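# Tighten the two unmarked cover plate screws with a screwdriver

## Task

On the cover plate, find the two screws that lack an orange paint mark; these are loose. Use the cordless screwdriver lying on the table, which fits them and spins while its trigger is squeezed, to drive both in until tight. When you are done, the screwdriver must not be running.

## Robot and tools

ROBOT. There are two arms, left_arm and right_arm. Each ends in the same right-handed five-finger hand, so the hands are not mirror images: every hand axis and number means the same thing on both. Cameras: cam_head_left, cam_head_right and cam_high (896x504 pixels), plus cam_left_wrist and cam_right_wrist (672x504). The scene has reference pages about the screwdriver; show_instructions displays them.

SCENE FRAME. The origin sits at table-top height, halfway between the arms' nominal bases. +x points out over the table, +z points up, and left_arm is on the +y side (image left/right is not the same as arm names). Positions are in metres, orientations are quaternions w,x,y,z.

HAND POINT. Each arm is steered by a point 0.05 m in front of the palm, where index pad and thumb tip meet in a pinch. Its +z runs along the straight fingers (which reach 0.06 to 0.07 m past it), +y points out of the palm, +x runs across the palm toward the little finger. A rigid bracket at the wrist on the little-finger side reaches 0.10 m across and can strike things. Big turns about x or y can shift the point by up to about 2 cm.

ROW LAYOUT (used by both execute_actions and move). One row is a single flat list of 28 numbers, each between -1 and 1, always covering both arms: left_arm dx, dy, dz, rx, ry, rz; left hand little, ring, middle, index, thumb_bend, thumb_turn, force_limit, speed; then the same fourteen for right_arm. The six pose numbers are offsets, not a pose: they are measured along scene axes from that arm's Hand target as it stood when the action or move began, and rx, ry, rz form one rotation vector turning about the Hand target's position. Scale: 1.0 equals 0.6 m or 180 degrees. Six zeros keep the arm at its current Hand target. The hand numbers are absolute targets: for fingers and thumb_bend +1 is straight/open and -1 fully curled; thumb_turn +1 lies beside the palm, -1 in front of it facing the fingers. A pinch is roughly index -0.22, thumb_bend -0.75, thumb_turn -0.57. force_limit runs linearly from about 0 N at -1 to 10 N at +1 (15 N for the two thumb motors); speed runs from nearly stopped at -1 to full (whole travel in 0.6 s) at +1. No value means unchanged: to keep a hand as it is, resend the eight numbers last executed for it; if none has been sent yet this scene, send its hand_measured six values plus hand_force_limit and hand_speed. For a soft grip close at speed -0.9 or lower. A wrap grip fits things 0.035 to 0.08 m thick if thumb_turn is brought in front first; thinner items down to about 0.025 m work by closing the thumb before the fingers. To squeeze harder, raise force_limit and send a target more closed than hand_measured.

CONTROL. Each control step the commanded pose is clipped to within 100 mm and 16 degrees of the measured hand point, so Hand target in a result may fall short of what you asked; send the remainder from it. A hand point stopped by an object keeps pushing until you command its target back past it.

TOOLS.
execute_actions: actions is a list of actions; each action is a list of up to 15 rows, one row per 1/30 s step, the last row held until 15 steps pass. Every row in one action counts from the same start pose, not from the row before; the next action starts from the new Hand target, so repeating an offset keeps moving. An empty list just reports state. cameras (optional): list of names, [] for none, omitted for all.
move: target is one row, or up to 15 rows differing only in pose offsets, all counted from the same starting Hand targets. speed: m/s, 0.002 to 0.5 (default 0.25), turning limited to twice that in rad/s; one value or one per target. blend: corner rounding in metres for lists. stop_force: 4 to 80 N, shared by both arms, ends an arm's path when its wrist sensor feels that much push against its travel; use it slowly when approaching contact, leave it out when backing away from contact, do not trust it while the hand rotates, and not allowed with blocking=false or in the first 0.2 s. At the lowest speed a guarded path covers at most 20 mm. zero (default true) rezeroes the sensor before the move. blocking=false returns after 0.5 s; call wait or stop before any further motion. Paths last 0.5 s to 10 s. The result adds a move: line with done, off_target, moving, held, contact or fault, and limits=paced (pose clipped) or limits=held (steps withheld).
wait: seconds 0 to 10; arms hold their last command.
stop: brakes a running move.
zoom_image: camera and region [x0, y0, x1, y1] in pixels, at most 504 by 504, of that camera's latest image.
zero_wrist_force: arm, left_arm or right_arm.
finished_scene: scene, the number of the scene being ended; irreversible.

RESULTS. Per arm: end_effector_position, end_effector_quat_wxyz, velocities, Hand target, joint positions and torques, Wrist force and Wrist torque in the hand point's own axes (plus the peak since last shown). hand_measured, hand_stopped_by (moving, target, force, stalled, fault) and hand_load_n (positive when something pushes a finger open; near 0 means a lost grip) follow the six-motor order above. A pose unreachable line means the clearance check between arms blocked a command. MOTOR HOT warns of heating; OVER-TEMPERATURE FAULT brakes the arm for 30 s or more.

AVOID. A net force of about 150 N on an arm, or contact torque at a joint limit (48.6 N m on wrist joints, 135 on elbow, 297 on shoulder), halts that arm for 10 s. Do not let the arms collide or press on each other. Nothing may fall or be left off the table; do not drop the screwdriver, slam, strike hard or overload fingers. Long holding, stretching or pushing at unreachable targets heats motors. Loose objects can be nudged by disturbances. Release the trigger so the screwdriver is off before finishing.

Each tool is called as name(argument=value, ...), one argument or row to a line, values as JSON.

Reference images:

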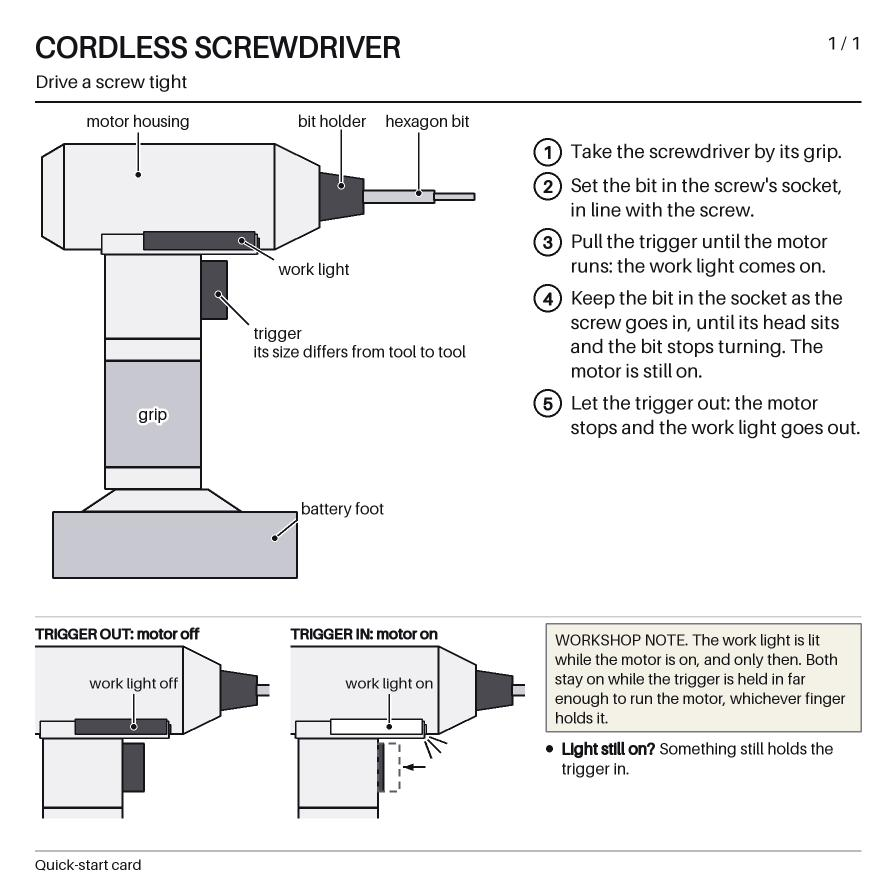

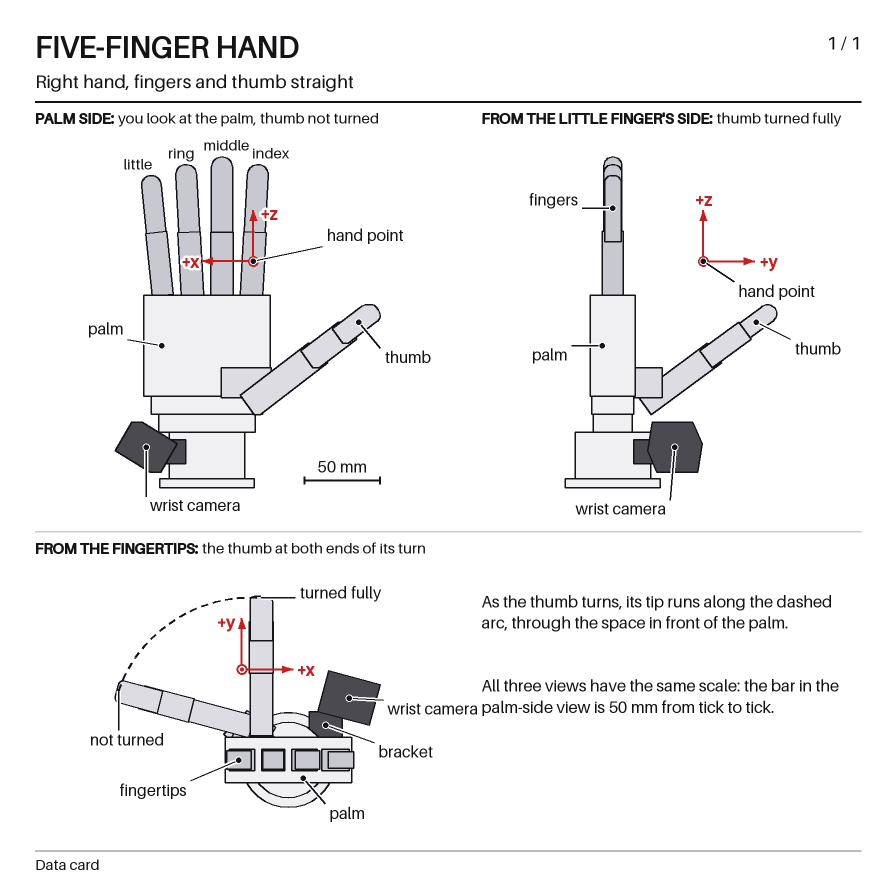

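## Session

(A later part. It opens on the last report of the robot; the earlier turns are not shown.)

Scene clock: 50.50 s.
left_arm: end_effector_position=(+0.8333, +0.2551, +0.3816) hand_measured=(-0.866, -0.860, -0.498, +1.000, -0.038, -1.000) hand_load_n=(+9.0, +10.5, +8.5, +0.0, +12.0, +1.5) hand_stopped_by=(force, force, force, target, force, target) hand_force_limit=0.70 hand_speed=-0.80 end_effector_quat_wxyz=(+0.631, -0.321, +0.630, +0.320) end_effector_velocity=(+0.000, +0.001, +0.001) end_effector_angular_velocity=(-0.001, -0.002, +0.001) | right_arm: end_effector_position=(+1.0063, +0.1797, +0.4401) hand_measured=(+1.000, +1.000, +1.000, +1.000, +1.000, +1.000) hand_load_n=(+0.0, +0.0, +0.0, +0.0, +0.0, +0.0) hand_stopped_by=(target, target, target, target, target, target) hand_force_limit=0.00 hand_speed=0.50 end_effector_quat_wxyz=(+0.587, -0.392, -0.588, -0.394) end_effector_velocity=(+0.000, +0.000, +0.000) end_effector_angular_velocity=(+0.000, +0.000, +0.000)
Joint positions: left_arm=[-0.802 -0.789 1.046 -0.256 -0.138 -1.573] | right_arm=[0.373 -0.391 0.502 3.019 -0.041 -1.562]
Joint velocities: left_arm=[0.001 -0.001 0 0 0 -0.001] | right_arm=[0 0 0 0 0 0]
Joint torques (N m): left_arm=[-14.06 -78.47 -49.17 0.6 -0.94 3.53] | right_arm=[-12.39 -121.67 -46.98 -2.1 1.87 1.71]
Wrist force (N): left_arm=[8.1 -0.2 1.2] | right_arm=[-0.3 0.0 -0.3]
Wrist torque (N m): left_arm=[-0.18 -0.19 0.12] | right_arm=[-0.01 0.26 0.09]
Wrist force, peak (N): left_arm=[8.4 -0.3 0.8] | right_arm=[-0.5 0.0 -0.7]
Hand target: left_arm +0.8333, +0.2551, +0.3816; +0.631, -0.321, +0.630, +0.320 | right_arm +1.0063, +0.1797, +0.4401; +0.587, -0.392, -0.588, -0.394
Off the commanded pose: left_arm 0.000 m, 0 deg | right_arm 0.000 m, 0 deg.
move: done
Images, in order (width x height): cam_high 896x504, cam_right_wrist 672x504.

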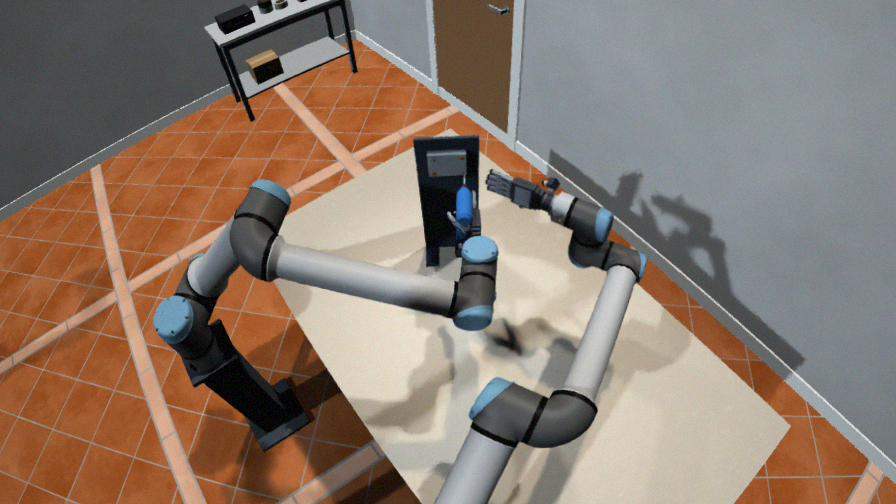

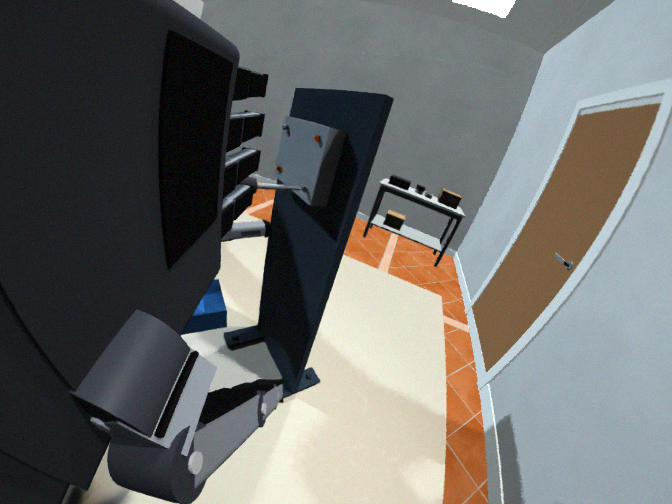

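move(
  target=[0,0,-0.0007,0,0,0,-0.99,-0.99,-1,-1,-1,-1,0.7,0,0,0,0,0,0,0,1,1,1,1,1,1,0,0.5],
  speed=0.02,
  cameras=["cam_right_wrist","cam_high"],
)

zoom_image(
  camera="cam_right_wrist",
  region=[280, 165, 330, 203],
)

zoom_image(
  camera="cam_high",
  region=[440, 160, 490, 230],
)

Scene clock: 52.00 s.
left_arm: end_effector_position=(+0.8333, +0.2551, +0.3812) hand_measured=(-0.866, -0.860, -0.498, -0.770, -0.038, -1.000) hand_load_n=(+7.5, +9.0, +8.5, +8.5, +12.5, +1.0) hand_stopped_by=(force, force, force, force, force, target) hand_force_limit=0.70 hand_speed=0.00 end_effector_quat_wxyz=(+0.631, -0.321, +0.630, +0.320) end_effector_velocity=(+0.000, +0.000, +0.000) end_effector_angular_velocity=(+0.000, +0.001, +0.000) | right_arm: end_effector_position=(+1.0063, +0.1797, +0.4401) hand_measured=(+1.000, +1.000, +1.000, +1.000, +1.000, +1.000) hand_load_n=(+0.0, +0.0, +0.0, +0.0, +0.0, +0.0) hand_stopped_by=(target, target, target, target, target, target) hand_force_limit=0.00 hand_speed=0.50 end_effector_quat_wxyz=(+0.587, -0.392, -0.588, -0.394) end_effector_velocity=(+0.000, +0.000, -0.002) end_effector_angular_velocity=(-0.001, +0.002, +0.000)
Joint positions: left_arm=[-0.802 -0.789 1.046 -0.256 -0.138 -1.573] | right_arm=[0.373 -0.391 0.502 3.019 -0.041 -1.562]
Joint velocities: left_arm=[0 0 0 0 0 0.001] | right_arm=[0 0.002 0 0.001 0 0]
Joint torques (N m): left_arm=[-12.53 -82.24 -35.73 -1.55 -0.96 1.86] | right_arm=[-12.17 -121.97 -46 -1.86 1.86 1.67]
Wrist force (N): left_arm=[8.4 -0.2 0.7] | right_arm=[-0.4 0.1 -0.3]
Wrist torque (N m): left_arm=[-0.16 -0.23 0.13] | right_arm=[-0.01 0.30 0.09]
Wrist force, peak (N): left_arm=[8.4 0.2 0.9] | right_arm=[-0.3 0.3 -0.7]
Hand target: left_arm +0.8333, +0.2551, +0.3812; +0.631, -0.321, +0.630, +0.320 | right_arm +1.0063, +0.1797, +0.4401; +0.587, -0.392, -0.588, -0.394
Off the commanded pose: left_arm 0.000 m, 0 deg | right_arm 0.000 m, 0 deg.
move: done
Images, in order (width x height): cam_high 896x504, cam_right_wrist 672x504.

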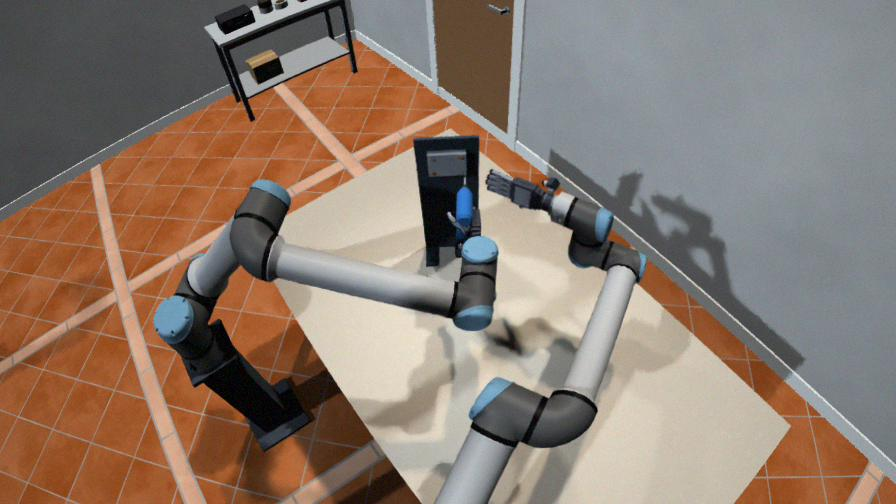

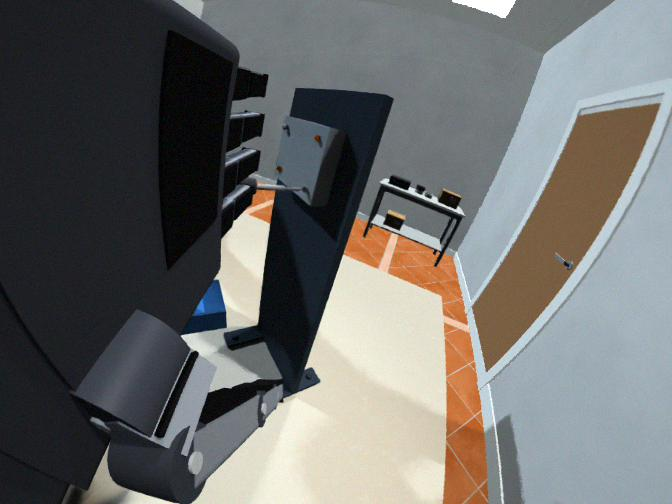

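Scaled by 10.080 from the camera's 672x504 image, which has a finer 960x720 frame.

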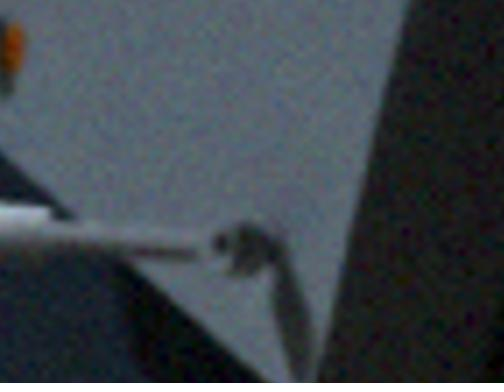

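Scaled by 7.200.

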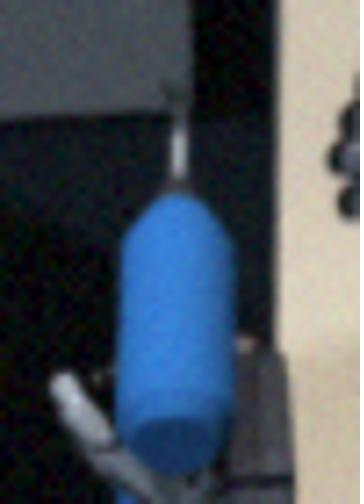

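wait(
  seconds=0,
  cameras=["cam_head_left","cam_head_right","cam_high","cam_left_wrist"],
)

zoom_image(
  camera="cam_head_left",
  region=[330, 90, 460, 180],
)

zoom_image(
  camera="cam_head_right",
  region=[330, 70, 460, 160],
)

Scene clock: 52.13 s.
left_arm: end_effector_position=(+0.8333, +0.2551, +0.3812) hand_measured=(-0.866, -0.860, -0.498, -0.770, -0.038, -1.000) hand_load_n=(+8.0, +9.0, +8.5, +8.0, +12.5, +1.5) hand_stopped_by=(force, force, force, force, force, target) hand_force_limit=0.70 hand_speed=0.00 end_effector_quat_wxyz=(+0.631, -0.321, +0.630, +0.320) end_effector_velocity=(+0.000, +0.000, +0.000) end_effector_angular_velocity=(+0.000, +0.000, +0.000) | right_arm: end_effector_position=(+1.0063, +0.1797, +0.4401) hand_measured=(+1.000, +1.000, +1.000, +1.000, +1.000, +1.000) hand_load_n=(+0.0, +0.0, +0.5, +0.0, +0.0, +0.0) hand_stopped_by=(target, target, target, target, target, target) hand_force_limit=0.00 hand_speed=0.50 end_effector_quat_wxyz=(+0.587, -0.392, -0.588, -0.394) end_effector_velocity=(+0.000, +0.000, +0.000) end_effector_angular_velocity=(+0.000, +0.000, +0.000)
Joint positions: left_arm=[-0.802 -0.789 1.046 -0.256 -0.138 -1.573] | right_arm=[0.373 -0.391 0.502 3.019 -0.041 -1.562]
Joint velocities: left_arm=[0 0 0 0 0 0] | right_arm=[0 0 0 0 0 0]
Joint torques (N m): left_arm=[-10.55 -88.26 -35.91 -2.31 -1.42 1.66] | right_arm=[-13.29 -122.16 -45.97 -1.92 1.95 1.67]
Wrist force (N): left_arm=[7.8 0.1 0.9] | right_arm=[-0.4 0.4 -0.5]
Wrist torque (N m): left_arm=[-0.11 -0.15 0.10] | right_arm=[0.05 0.29 0.10]
Wrist force, peak (N): left_arm=[8.5 0.0 1.0] | right_arm=[-0.6 0.5 -0.2]
Hand target: left_arm +0.8333, +0.2551, +0.3812; +0.631, -0.321, +0.630, +0.320 | right_arm +1.0063, +0.1797, +0.4401; +0.587, -0.392, -0.588, -0.394
Off the commanded pose: left_arm 0.000 m, 0 deg | right_arm 0.000 m, 0 deg.
Images, in order (width x height): cam_head_left 896x504, cam_head_right 896x504, cam_high 896x504, cam_left_wrist 672x504.

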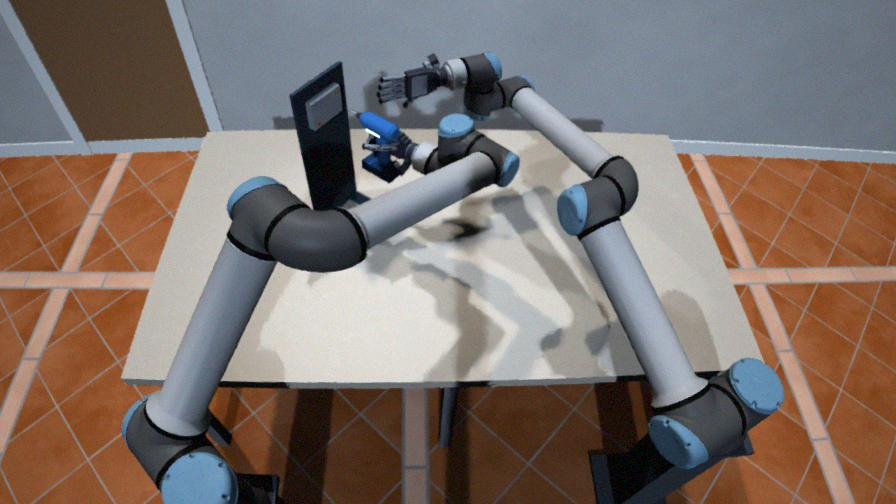

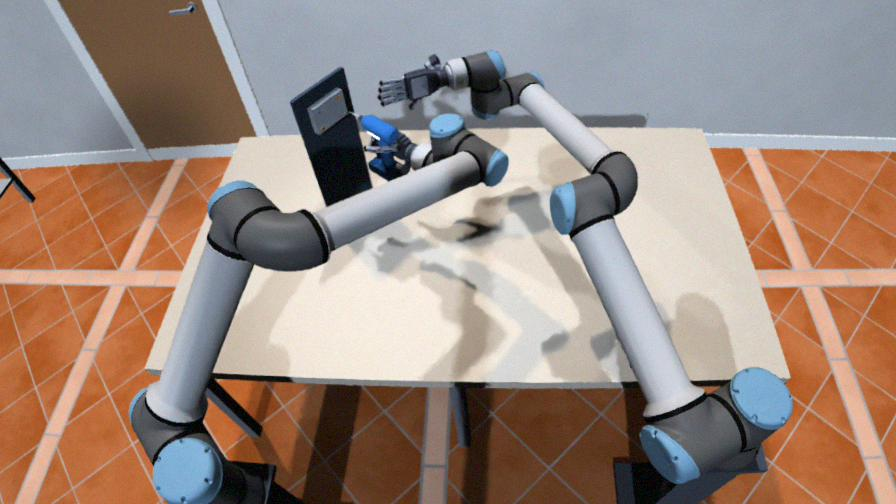

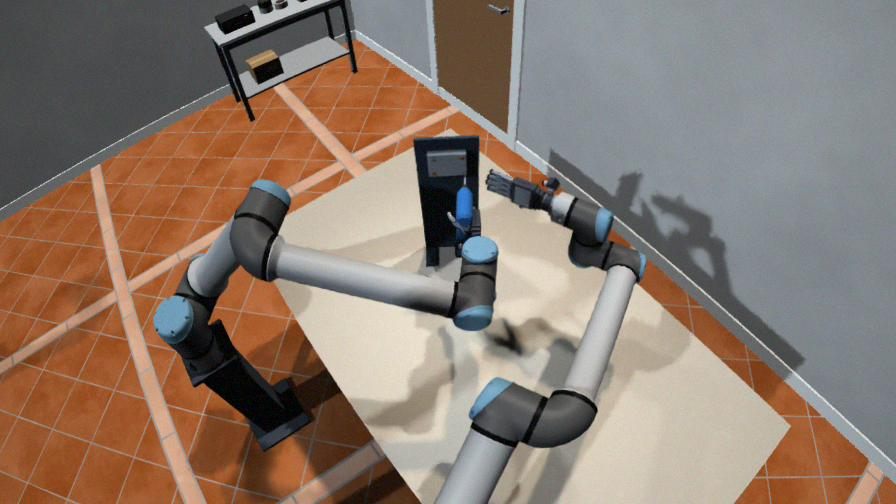

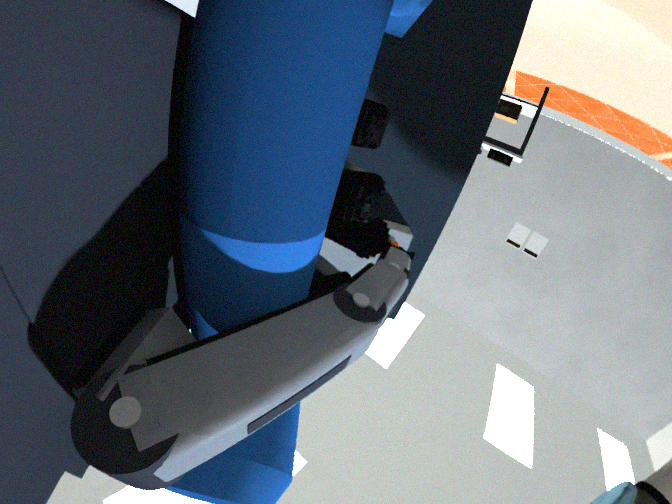

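Scaled by 3.877.

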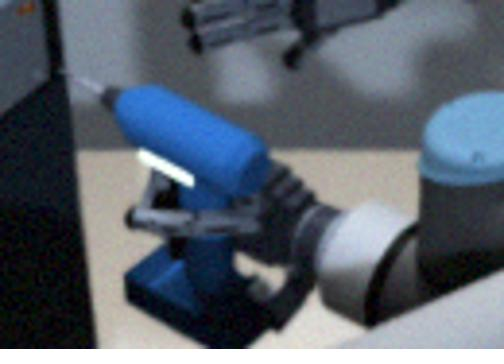

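Scaled by 3.877.

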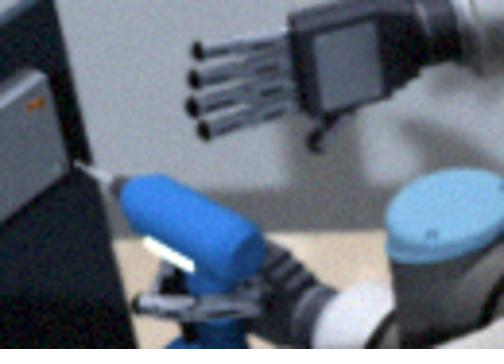

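wait(
  seconds=0,
  cameras=["cam_right_wrist","cam_high"],
)

zoom_image(
  camera="cam_right_wrist",
  region=[288, 178, 316, 199],
)

zoom_image(
  camera="cam_high",
  region=[455, 164, 475, 184],
)

Scene clock: 52.27 s.
left_arm: end_effector_position=(+0.8333, +0.2551, +0.3812) hand_measured=(-0.866, -0.860, -0.498, -0.770, -0.038, -1.000) hand_load_n=(+8.0, +9.0, +8.5, +8.0, +12.5, +1.5) hand_stopped_by=(force, force, force, force, force, target) hand_force_limit=0.70 hand_speed=0.00 end_effector_quat_wxyz=(+0.631, -0.321, +0.630, +0.320) end_effector_velocity=(+0.000, +0.001, +0.001) end_effector_angular_velocity=(-0.001, -0.001, +0.000) | right_arm: end_effector_position=(+1.0063, +0.1797, +0.4401) hand_measured=(+1.000, +1.000, +1.000, +1.000, +1.000, +1.000) hand_load_n=(+0.0, +0.0, +0.0, +0.0, +0.0, +0.0) hand_stopped_by=(target, target, target, target, target, target) hand_force_limit=0.00 hand_speed=0.50 end_effector_quat_wxyz=(+0.587, -0.392, -0.588, -0.394) end_effector_velocity=(+0.000, +0.000, +0.001) end_effector_angular_velocity=(+0.000, +0.001, +0.000)
Joint positions: left_arm=[-0.802 -0.789 1.046 -0.256 -0.138 -1.573] | right_arm=[0.373 -0.391 0.502 3.019 -0.041 -1.562]
Joint velocities: left_arm=[0 -0.001 0 -0.001 0 0] | right_arm=[0 -0.001 0 0.001 0 0]
Joint torques (N m): left_arm=[-8.32 -88.87 -36.03 -1.88 -1.35 1.08] | right_arm=[-12.36 -122.01 -46.14 -1.88 1.98 1.41]
Wrist force (N): left_arm=[8.4 -0.3 0.9] | right_arm=[-0.3 0.4 -0.5]
Wrist torque (N m): left_arm=[-0.19 -0.24 0.13] | right_arm=[0.05 0.28 0.10]
Wrist force, peak (N): left_arm=[8.4 -0.3 0.9] | right_arm=[-0.3 0.4 -0.5]
Hand target: left_arm +0.8333, +0.2551, +0.3812; +0.631, -0.321, +0.630, +0.320 | right_arm +1.0063, +0.1797, +0.4401; +0.587, -0.392, -0.588, -0.394
Off the commanded pose: left_arm 0.000 m, 0 deg | right_arm 0.000 m, 0 deg.
Images, in order (width x height): cam_high 896x504, cam_right_wrist 672x504.

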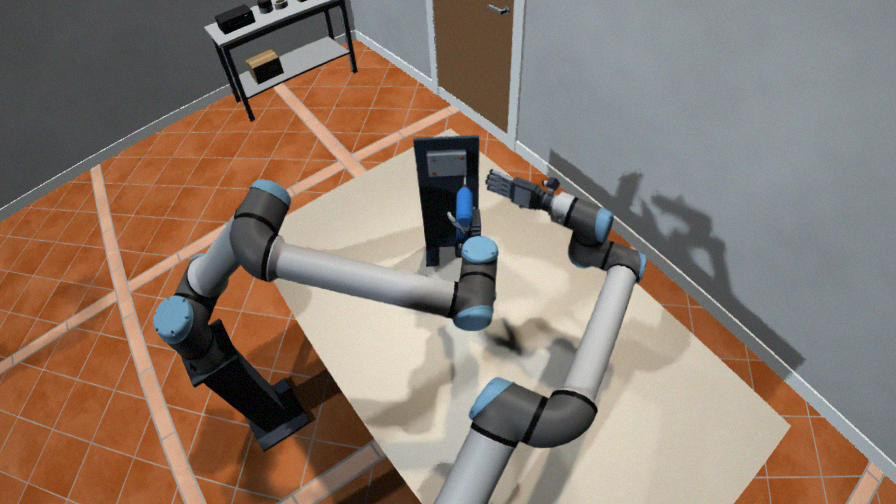

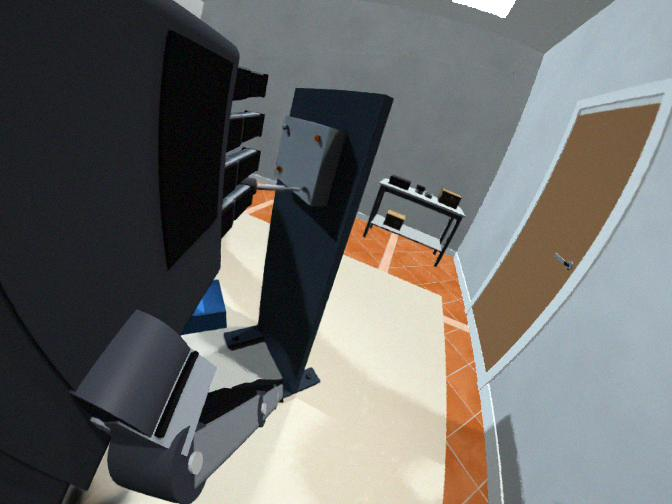

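Scaled by 18.000 from the camera's 672x504 image, which has a finer 960x720 frame.

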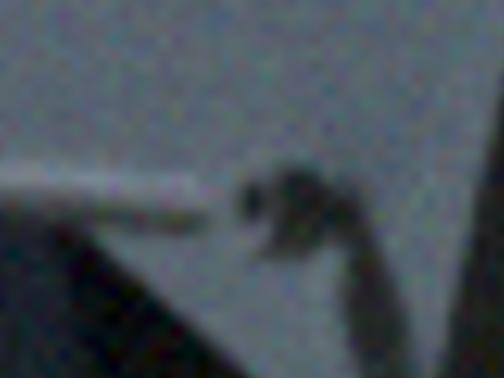

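Scaled by 25.200.

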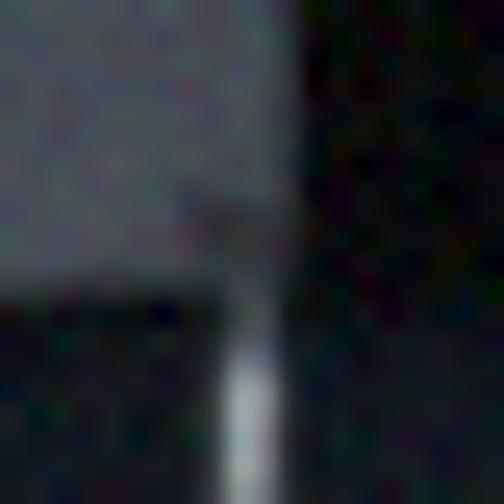

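move(
  target=[-0.0019,0.0017,0,0,0,0,-0.99,-0.99,-1,-1,-1,-1,0.7,0,0,0,0,0,0,0,1,1,1,1,1,1,0,0.5],
  speed=0.02,
  cameras=["cam_right_wrist","cam_high"],
)

zoom_image(
  camera="cam_right_wrist",
  region=[288, 178, 316, 199],
)

zoom_image(
  camera="cam_high",
  region=[455, 164, 475, 184],
)

Scene clock: 53.23 s.
left_arm: end_effector_position=(+0.8321, +0.2561, +0.3812) hand_measured=(-0.866, -0.860, -0.498, -0.770, -0.038, -1.000) hand_load_n=(+8.0, +9.0, +8.5, +8.5, +12.5, +1.5) hand_stopped_by=(force, force, force, force, force, target) hand_force_limit=0.70 hand_speed=0.00 end_effector_quat_wxyz=(+0.631, -0.321, +0.630, +0.320) end_effector_velocity=(+0.000, -0.001, +0.000) end_effector_angular_velocity=(+0.000, +0.000, -0.002) | right_arm: end_effector_position=(+1.0063, +0.1797, +0.4401) hand_measured=(+1.000, +1.000, +1.000, +1.000, +1.000, +1.000) hand_load_n=(+0.0, +0.0, +0.0, +0.0, +0.0, +0.0) hand_stopped_by=(target, target, target, target, target, target) hand_force_limit=0.00 hand_speed=0.50 end_effector_quat_wxyz=(+0.587, -0.392, -0.588, -0.394) end_effector_velocity=(+0.000, +0.000, -0.001) end_effector_angular_velocity=(+0.000, +0.001, +0.000)
Joint positions: left_arm=[-0.802 -0.792 1.051 -0.258 -0.138 -1.573] | right_arm=[0.373 -0.391 0.502 3.019 -0.041 -1.562]
Joint velocities: left_arm=[-0.001 0 0 0 0.001 0] | right_arm=[0 0.001 0 0 0 0]
Joint torques (N m): left_arm=[-12.62 -112.44 -38.64 -2.85 -1.71 -0.41] | right_arm=[-11.8 -121.83 -45.64 -1.63 1.68 1.64]
Wrist force (N): left_arm=[8.1 0.2 0.8] | right_arm=[-0.3 0.3 -0.2]
Wrist torque (N m): left_arm=[-0.11 -0.19 0.13] | right_arm=[0.03 0.26 0.11]
Wrist force, peak (N): left_arm=[8.4 0.1 0.7] | right_arm=[-0.8 0.2 -0.4]
Hand target: left_arm +0.8321, +0.2561, +0.3812; +0.631, -0.321, +0.630, +0.320 | right_arm +1.0063, +0.1797, +0.4401; +0.587, -0.392, -0.588, -0.394
Off the commanded pose: left_arm 0.000 m, 0 deg | right_arm 0.000 m, 0 deg.
move: done
Images, in order (width x height): cam_high 896x504, cam_right_wrist 672x504.

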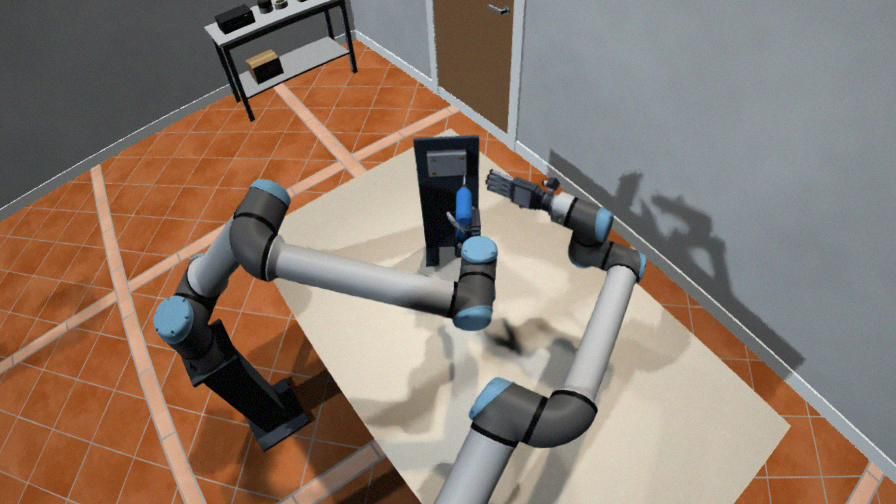

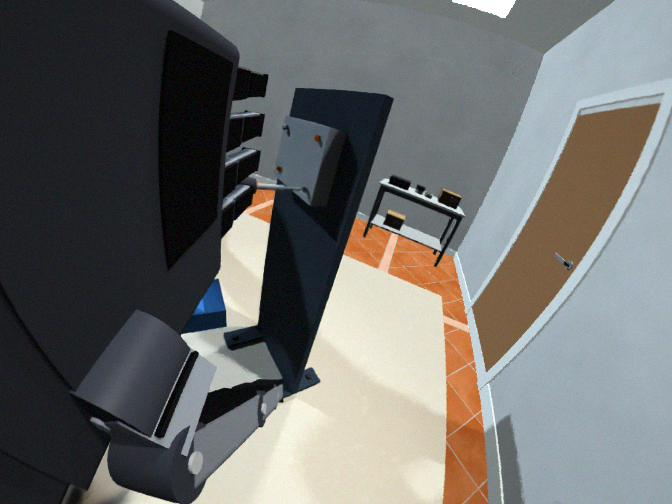

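Scaled by 18.000 from the camera's 672x504 image, which has a finer 960x720 frame.

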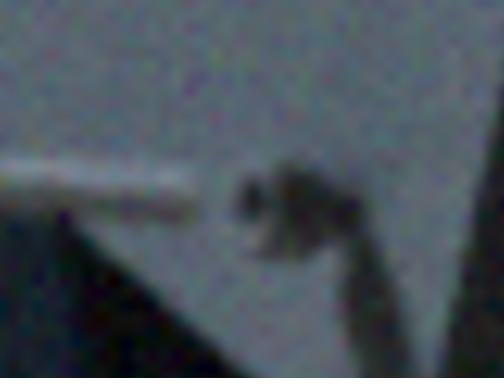

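Scaled by 25.200.

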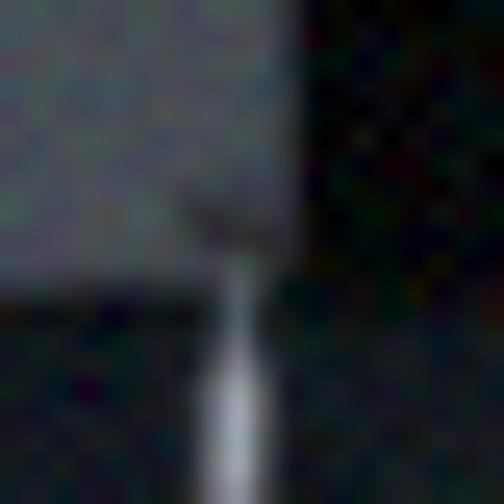

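move(
  target=[0.009,0.0101,-0.0003,0,0,0,-0.99,-0.99,-1,-1,-1,-1,0.7,0,0,0,0,0,0,0,1,1,1,1,1,1,0,0.5],
  speed=0.003,
  stop_force=7,
  cameras=["cam_right_wrist","cam_high"],
)

zoom_image(
  camera="cam_right_wrist",
  region=[288, 178, 316, 199],
)

Scene clock: 56.70 s.
left_arm: end_effector_position=(+0.8376, +0.2622, +0.3810) hand_measured=(-0.866, -0.860, -0.498, -0.770, -0.038, -1.000) hand_load_n=(+8.0, +9.5, +8.5, +8.5, +12.5, +1.5) hand_stopped_by=(force, force, force, force, force, target) hand_force_limit=0.70 hand_speed=0.00 end_effector_quat_wxyz=(+0.631, -0.321, +0.630, +0.320) end_effector_velocity=(+0.000, -0.001, +0.000) end_effector_angular_velocity=(+0.000, +0.000, -0.001) | right_arm: end_effector_position=(+1.0063, +0.1797, +0.4401) hand_measured=(+1.000, +1.000, +1.000, +1.000, +1.000, +1.000) hand_load_n=(+0.0, +0.0, +0.0, +0.0, +0.0, +0.0) hand_stopped_by=(target, target, target, target, target, target) hand_force_limit=0.00 hand_speed=0.50 end_effector_quat_wxyz=(+0.587, -0.392, -0.588, -0.394) end_effector_velocity=(+0.000, +0.000, +0.001) end_effector_angular_velocity=(+0.000, -0.001, +0.000)
Joint positions: left_arm=[-0.794 -0.79 1.047 -0.257 -0.13 -1.573] | right_arm=[0.373 -0.391 0.502 3.019 -0.041 -1.562]
Joint velocities: left_arm=[-0.001 0 0 0.001 0 0] | right_arm=[0 -0.001 0 0 0 0]
Joint torques (N m): left_arm=[-0.22 -80.61 -53.56 3.97 0.36 -3.14] | right_arm=[-13.16 -122.32 -43.87 -1.2 1.36 1.75]
Wrist force (N): left_arm=[8.5 0.0 0.6] | right_arm=[-0.5 0.3 -0.6]
Wrist torque (N m): left_arm=[-0.12 -0.24 0.14] | right_arm=[0.05 0.31 0.10]
Wrist force, peak (N): left_arm=[8.5 0.0 0.6] | right_arm=[-0.5 0.4 -0.8]
Hand target: left_arm +0.8375, +0.2622, +0.3810; +0.631, -0.321, +0.630, +0.320 | right_arm +1.0063, +0.1797, +0.4401; +0.587, -0.392, -0.588, -0.394
Off the commanded pose: left_arm 0.000 m, 0 deg | right_arm 0.000 m, 0 deg.
move: done
Images, in order (width x height): cam_high 896x504, cam_right_wrist 672x504.

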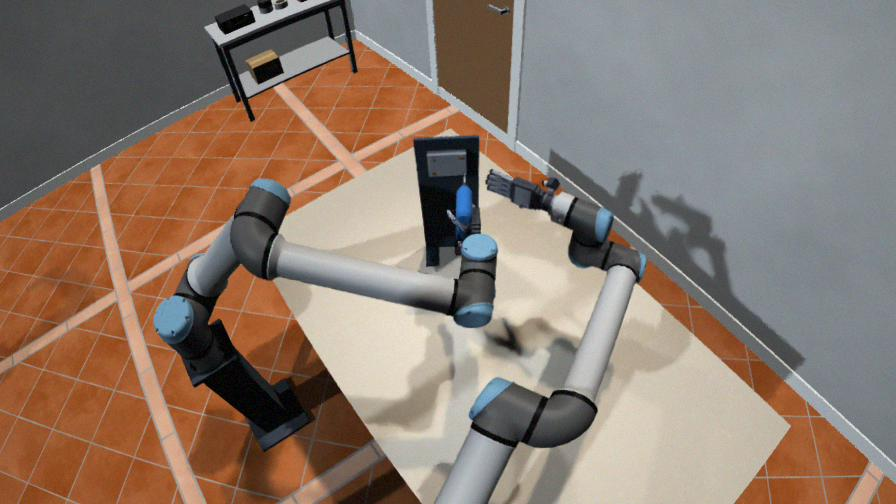

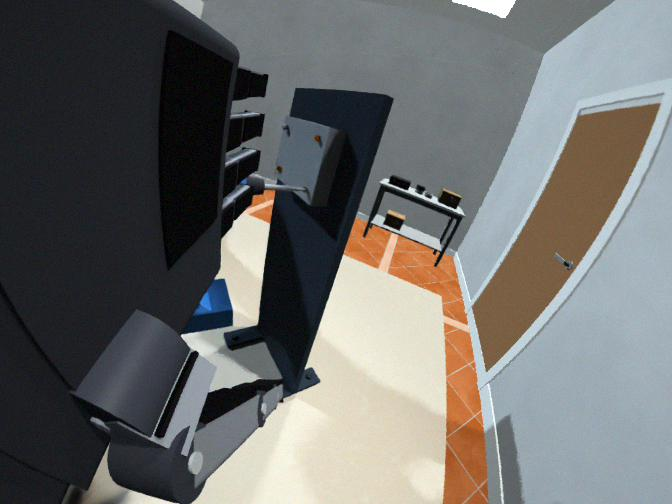

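Scaled by 18.000 from the camera's 672x504 image, which has a finer 960x720 frame.

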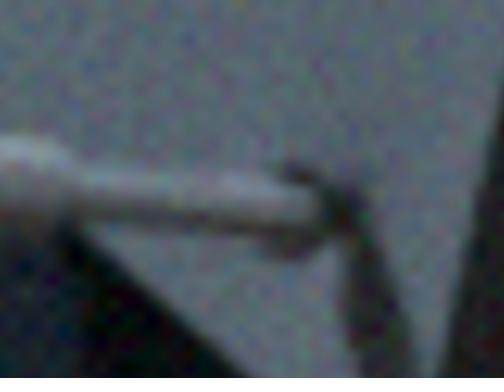

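zoom_image(
  camera="cam_high",
  region=[455, 164, 475, 184],
)

Scaled by 25.200.

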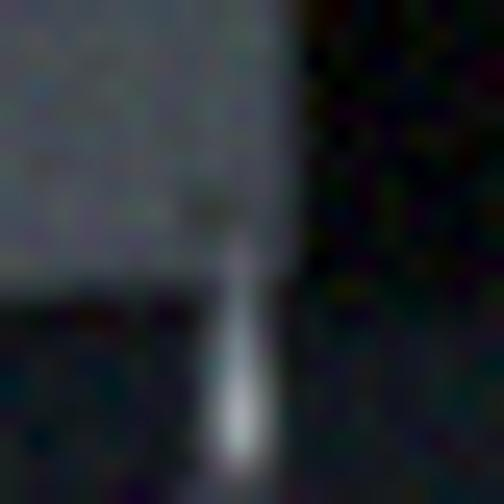

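move(
  target=[
    [-0.01,-0.0112,0,0,0,0,-0.99,-0.99,-1,-1,-1,-1,0.7,0,0,0,0,0,0,0,1,1,1,1,1,1,0,0.5],
    [-0.015,-0.0068,-0.0005,0,0,0,-0.99,-0.99,-1,-1,-1,-1,0.7,0,0,0,0,0,0,0,1,1,1,1,1,1,0,0.5],
  ],
  speed=0.02,
  cameras=["cam_right_wrist","cam_high"],
)

zoom_image(
  camera="cam_right_wrist",
  region=[288, 178, 316, 199],
)

zoom_image(
  camera="cam_high",
  region=[455, 164, 475, 184],
)

Scene clock: 58.30 s.
left_arm: end_effector_position=(+0.8284, +0.2581, +0.3808) hand_measured=(-0.866, -0.860, -0.498, -0.770, -0.038, -1.000) hand_load_n=(+7.5, +9.0, +8.5, +8.5, +12.5, +1.5) hand_stopped_by=(force, force, force, force, force, target) hand_force_limit=0.70 hand_speed=0.00 end_effector_quat_wxyz=(+0.631, -0.321, +0.630, +0.320) end_effector_velocity=(+0.000, -0.002, +0.001) end_effector_angular_velocity=(-0.001, +0.000, -0.002) | right_arm: end_effector_position=(+1.0063, +0.1797, +0.4401) hand_measured=(+1.000, +1.000, +1.000, +1.000, +1.000, +1.000) hand_load_n=(+0.0, +0.0, +0.0, +0.5, +0.5, +0.0) hand_stopped_by=(target, target, target, target, target, target) hand_force_limit=0.00 hand_speed=0.50 end_effector_quat_wxyz=(+0.587, -0.392, -0.588, -0.394) end_effector_velocity=(+0.000, +0.000, -0.001) end_effector_angular_velocity=(+0.000, +0.001, +0.000)
Joint positions: left_arm=[-0.804 -0.799 1.065 -0.265 -0.14 -1.573] | right_arm=[0.373 -0.391 0.502 3.019 -0.041 -1.562]
Joint velocities: left_arm=[-0.002 0 -0.003 0 0 0.002] | right_arm=[0 0 0 0 0 0]
Joint torques (N m): left_arm=[1.68 -81.95 -54.47 -2.37 0.45 4.19] | right_arm=[-11.77 -121.74 -42.89 -1.09 1.26 1.68]
Wrist force (N): left_arm=[7.9 0.4 0.8] | right_arm=[-0.5 0.3 -0.2]
Wrist torque (N m): left_arm=[-0.07 -0.17 0.13] | right_arm=[0.02 0.30 0.09]
Wrist force, peak (N): left_arm=[8.6 0.1 0.9] | right_arm=[-0.2 0.4 -0.8]
Hand target: left_arm +0.8285, +0.2581, +0.3807; +0.631, -0.321, +0.630, +0.320 | right_arm +1.0063, +0.1797, +0.4401; +0.587, -0.392, -0.588, -0.394
Off the commanded pose: left_arm 0.000 m, 0 deg | right_arm 0.000 m, 0 deg.
move: done
Images, in order (width x height): cam_high 896x504, cam_right_wrist 672x504.

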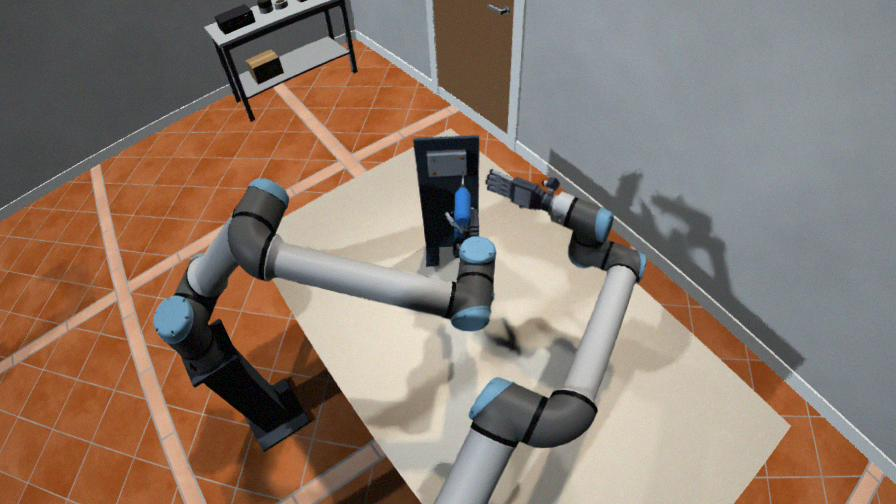

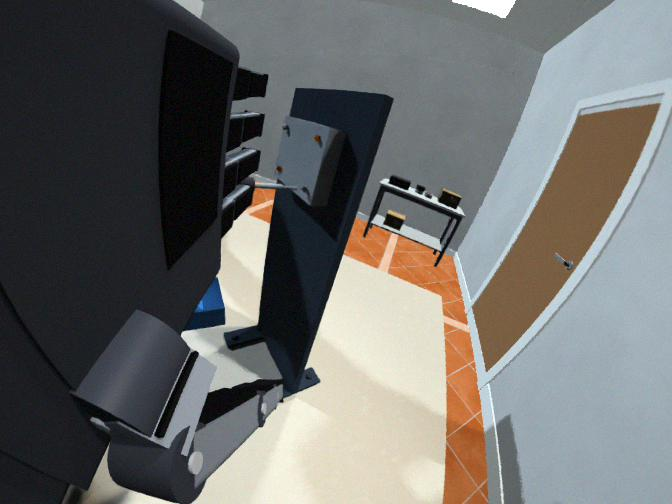

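Scaled by 18.000 from the camera's 672x504 image, which has a finer 960x720 frame.

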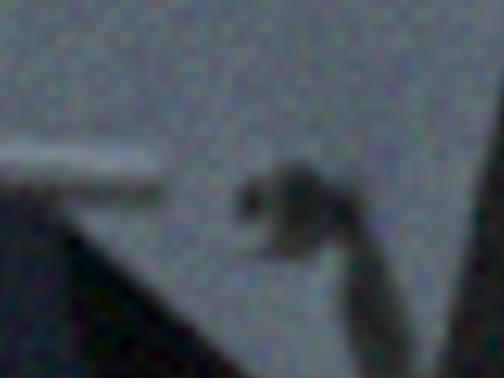

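Scaled by 25.200.

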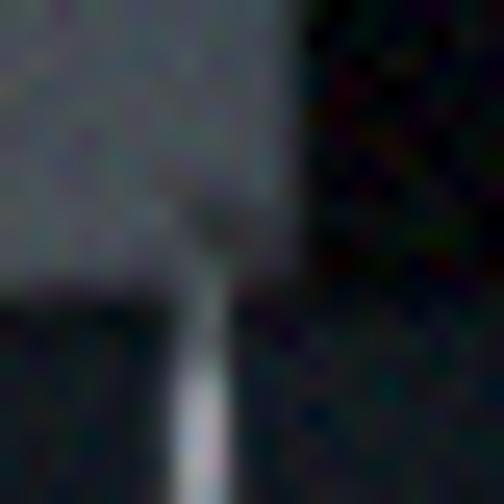

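move(
  target=[
    [0,0,-0.0015,0,0,0,-0.99,-0.99,-1,-1,-1,-1,0.7,0,0,0,0,0,0,0,1,1,1,1,1,1,0,0.5],
    [0.01,0.0112,-0.0015,0,0,0,-0.99,-0.99,-1,-1,-1,-1,0.7,0,0,0,0,0,0,0,1,1,1,1,1,1,0,0.5],
  ],
  speed=[0.02,0.003],
  stop_force=6,
  cameras=["cam_right_wrist","cam_high"],
)

zoom_image(
  camera="cam_right_wrist",
  region=[288, 178, 316, 199],
)

zoom_image(
  camera="cam_high",
  region=[455, 164, 475, 184],
)

Scene clock: 62.13 s.
left_arm: end_effector_position=(+0.8346, +0.2648, +0.3798) hand_measured=(-0.866, -0.860, -0.498, -0.770, -0.038, -1.000) hand_load_n=(+7.5, +9.0, +8.5, +8.5, +12.5, +1.5) hand_stopped_by=(force, force, force, force, force, target) hand_force_limit=0.70 hand_speed=0.00 end_effector_quat_wxyz=(+0.631, -0.321, +0.630, +0.320) end_effector_velocity=(+0.000, -0.001, +0.000) end_effector_angular_velocity=(+0.000, +0.001, -0.001) | right_arm: end_effector_position=(+1.0063, +0.1797, +0.4401) hand_measured=(+1.000, +1.000, +1.000, +1.000, +1.000, +1.000) hand_load_n=(+0.0, +0.0, +0.0, +0.0, +0.0, +0.0) hand_stopped_by=(target, target, target, target, target, target) hand_force_limit=0.00 hand_speed=0.50 end_effector_quat_wxyz=(+0.587, -0.392, -0.588, -0.394) end_effector_velocity=(+0.000, +0.000, +0.002) end_effector_angular_velocity=(+0.000, +0.000, +0.000)
Joint positions: left_arm=[-0.794 -0.796 1.061 -0.264 -0.13 -1.573] | right_arm=[0.373 -0.391 0.502 3.019 -0.041 -1.562]
Joint velocities: left_arm=[-0.001 0 0 0 0 0.001] | right_arm=[0 -0.002 0 0.002 0 0]
Joint torques (N m): left_arm=[-2.17 -84.4 -52.7 3.97 0.14 -2.73] | right_arm=[-11.82 -122.17 -40.68 -0.53 0.78 1.45]
Wrist force (N): left_arm=[7.8 0.0 0.7] | right_arm=[-0.3 0.1 -0.1]
Wrist torque (N m): left_arm=[-0.13 -0.13 0.10] | right_arm=[-0.01 0.27 0.09]
Wrist force, peak (N): left_arm=[8.7 0.1 1.0] | right_arm=[-0.7 0.3 -0.7]
Hand target: left_arm +0.8345, +0.2648, +0.3798; +0.631, -0.321, +0.630, +0.320 | right_arm +1.0063, +0.1797, +0.4401; +0.587, -0.392, -0.588, -0.394
Off the commanded pose: left_arm 0.000 m, 0 deg | right_arm 0.000 m, 0 deg.
move: done
Images, in order (width x height): cam_high 896x504, cam_right_wrist 672x504.

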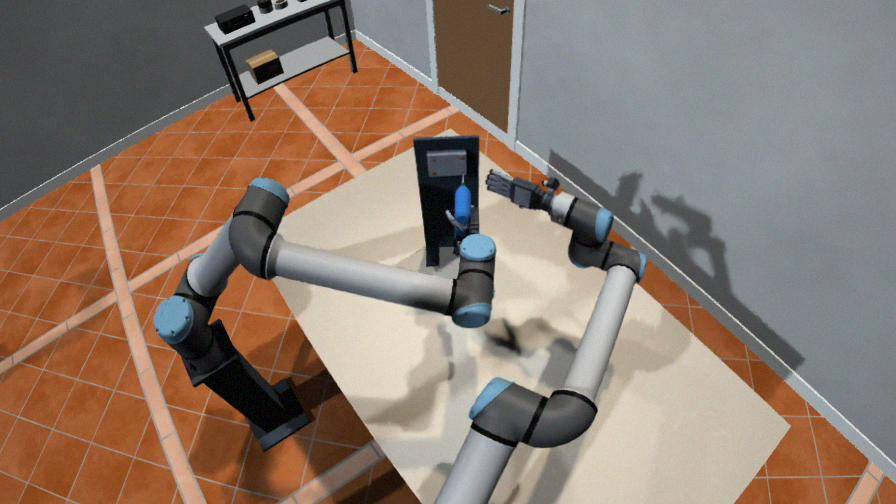

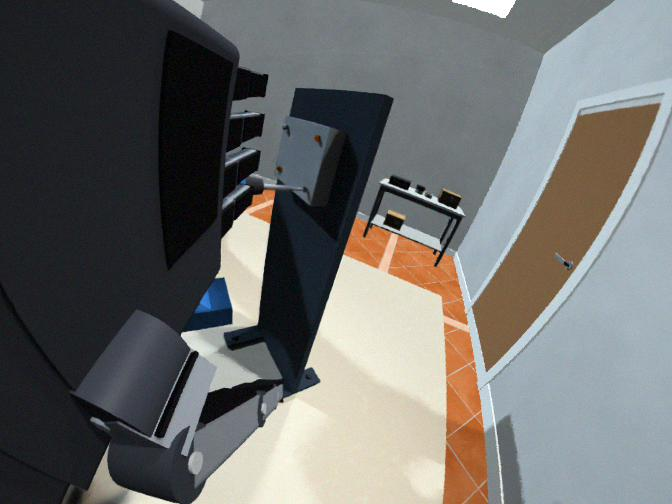

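Scaled by 18.000 from the camera's 672x504 image, which has a finer 960x720 frame.

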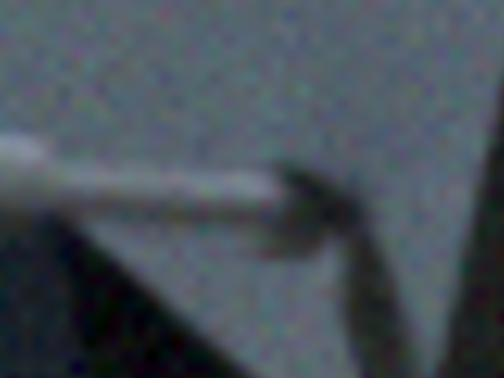

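Scaled by 25.200.

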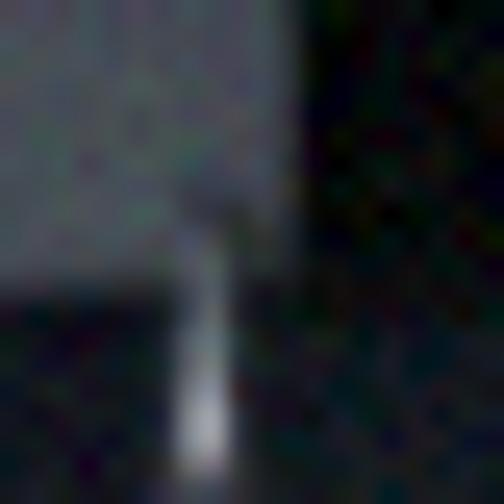

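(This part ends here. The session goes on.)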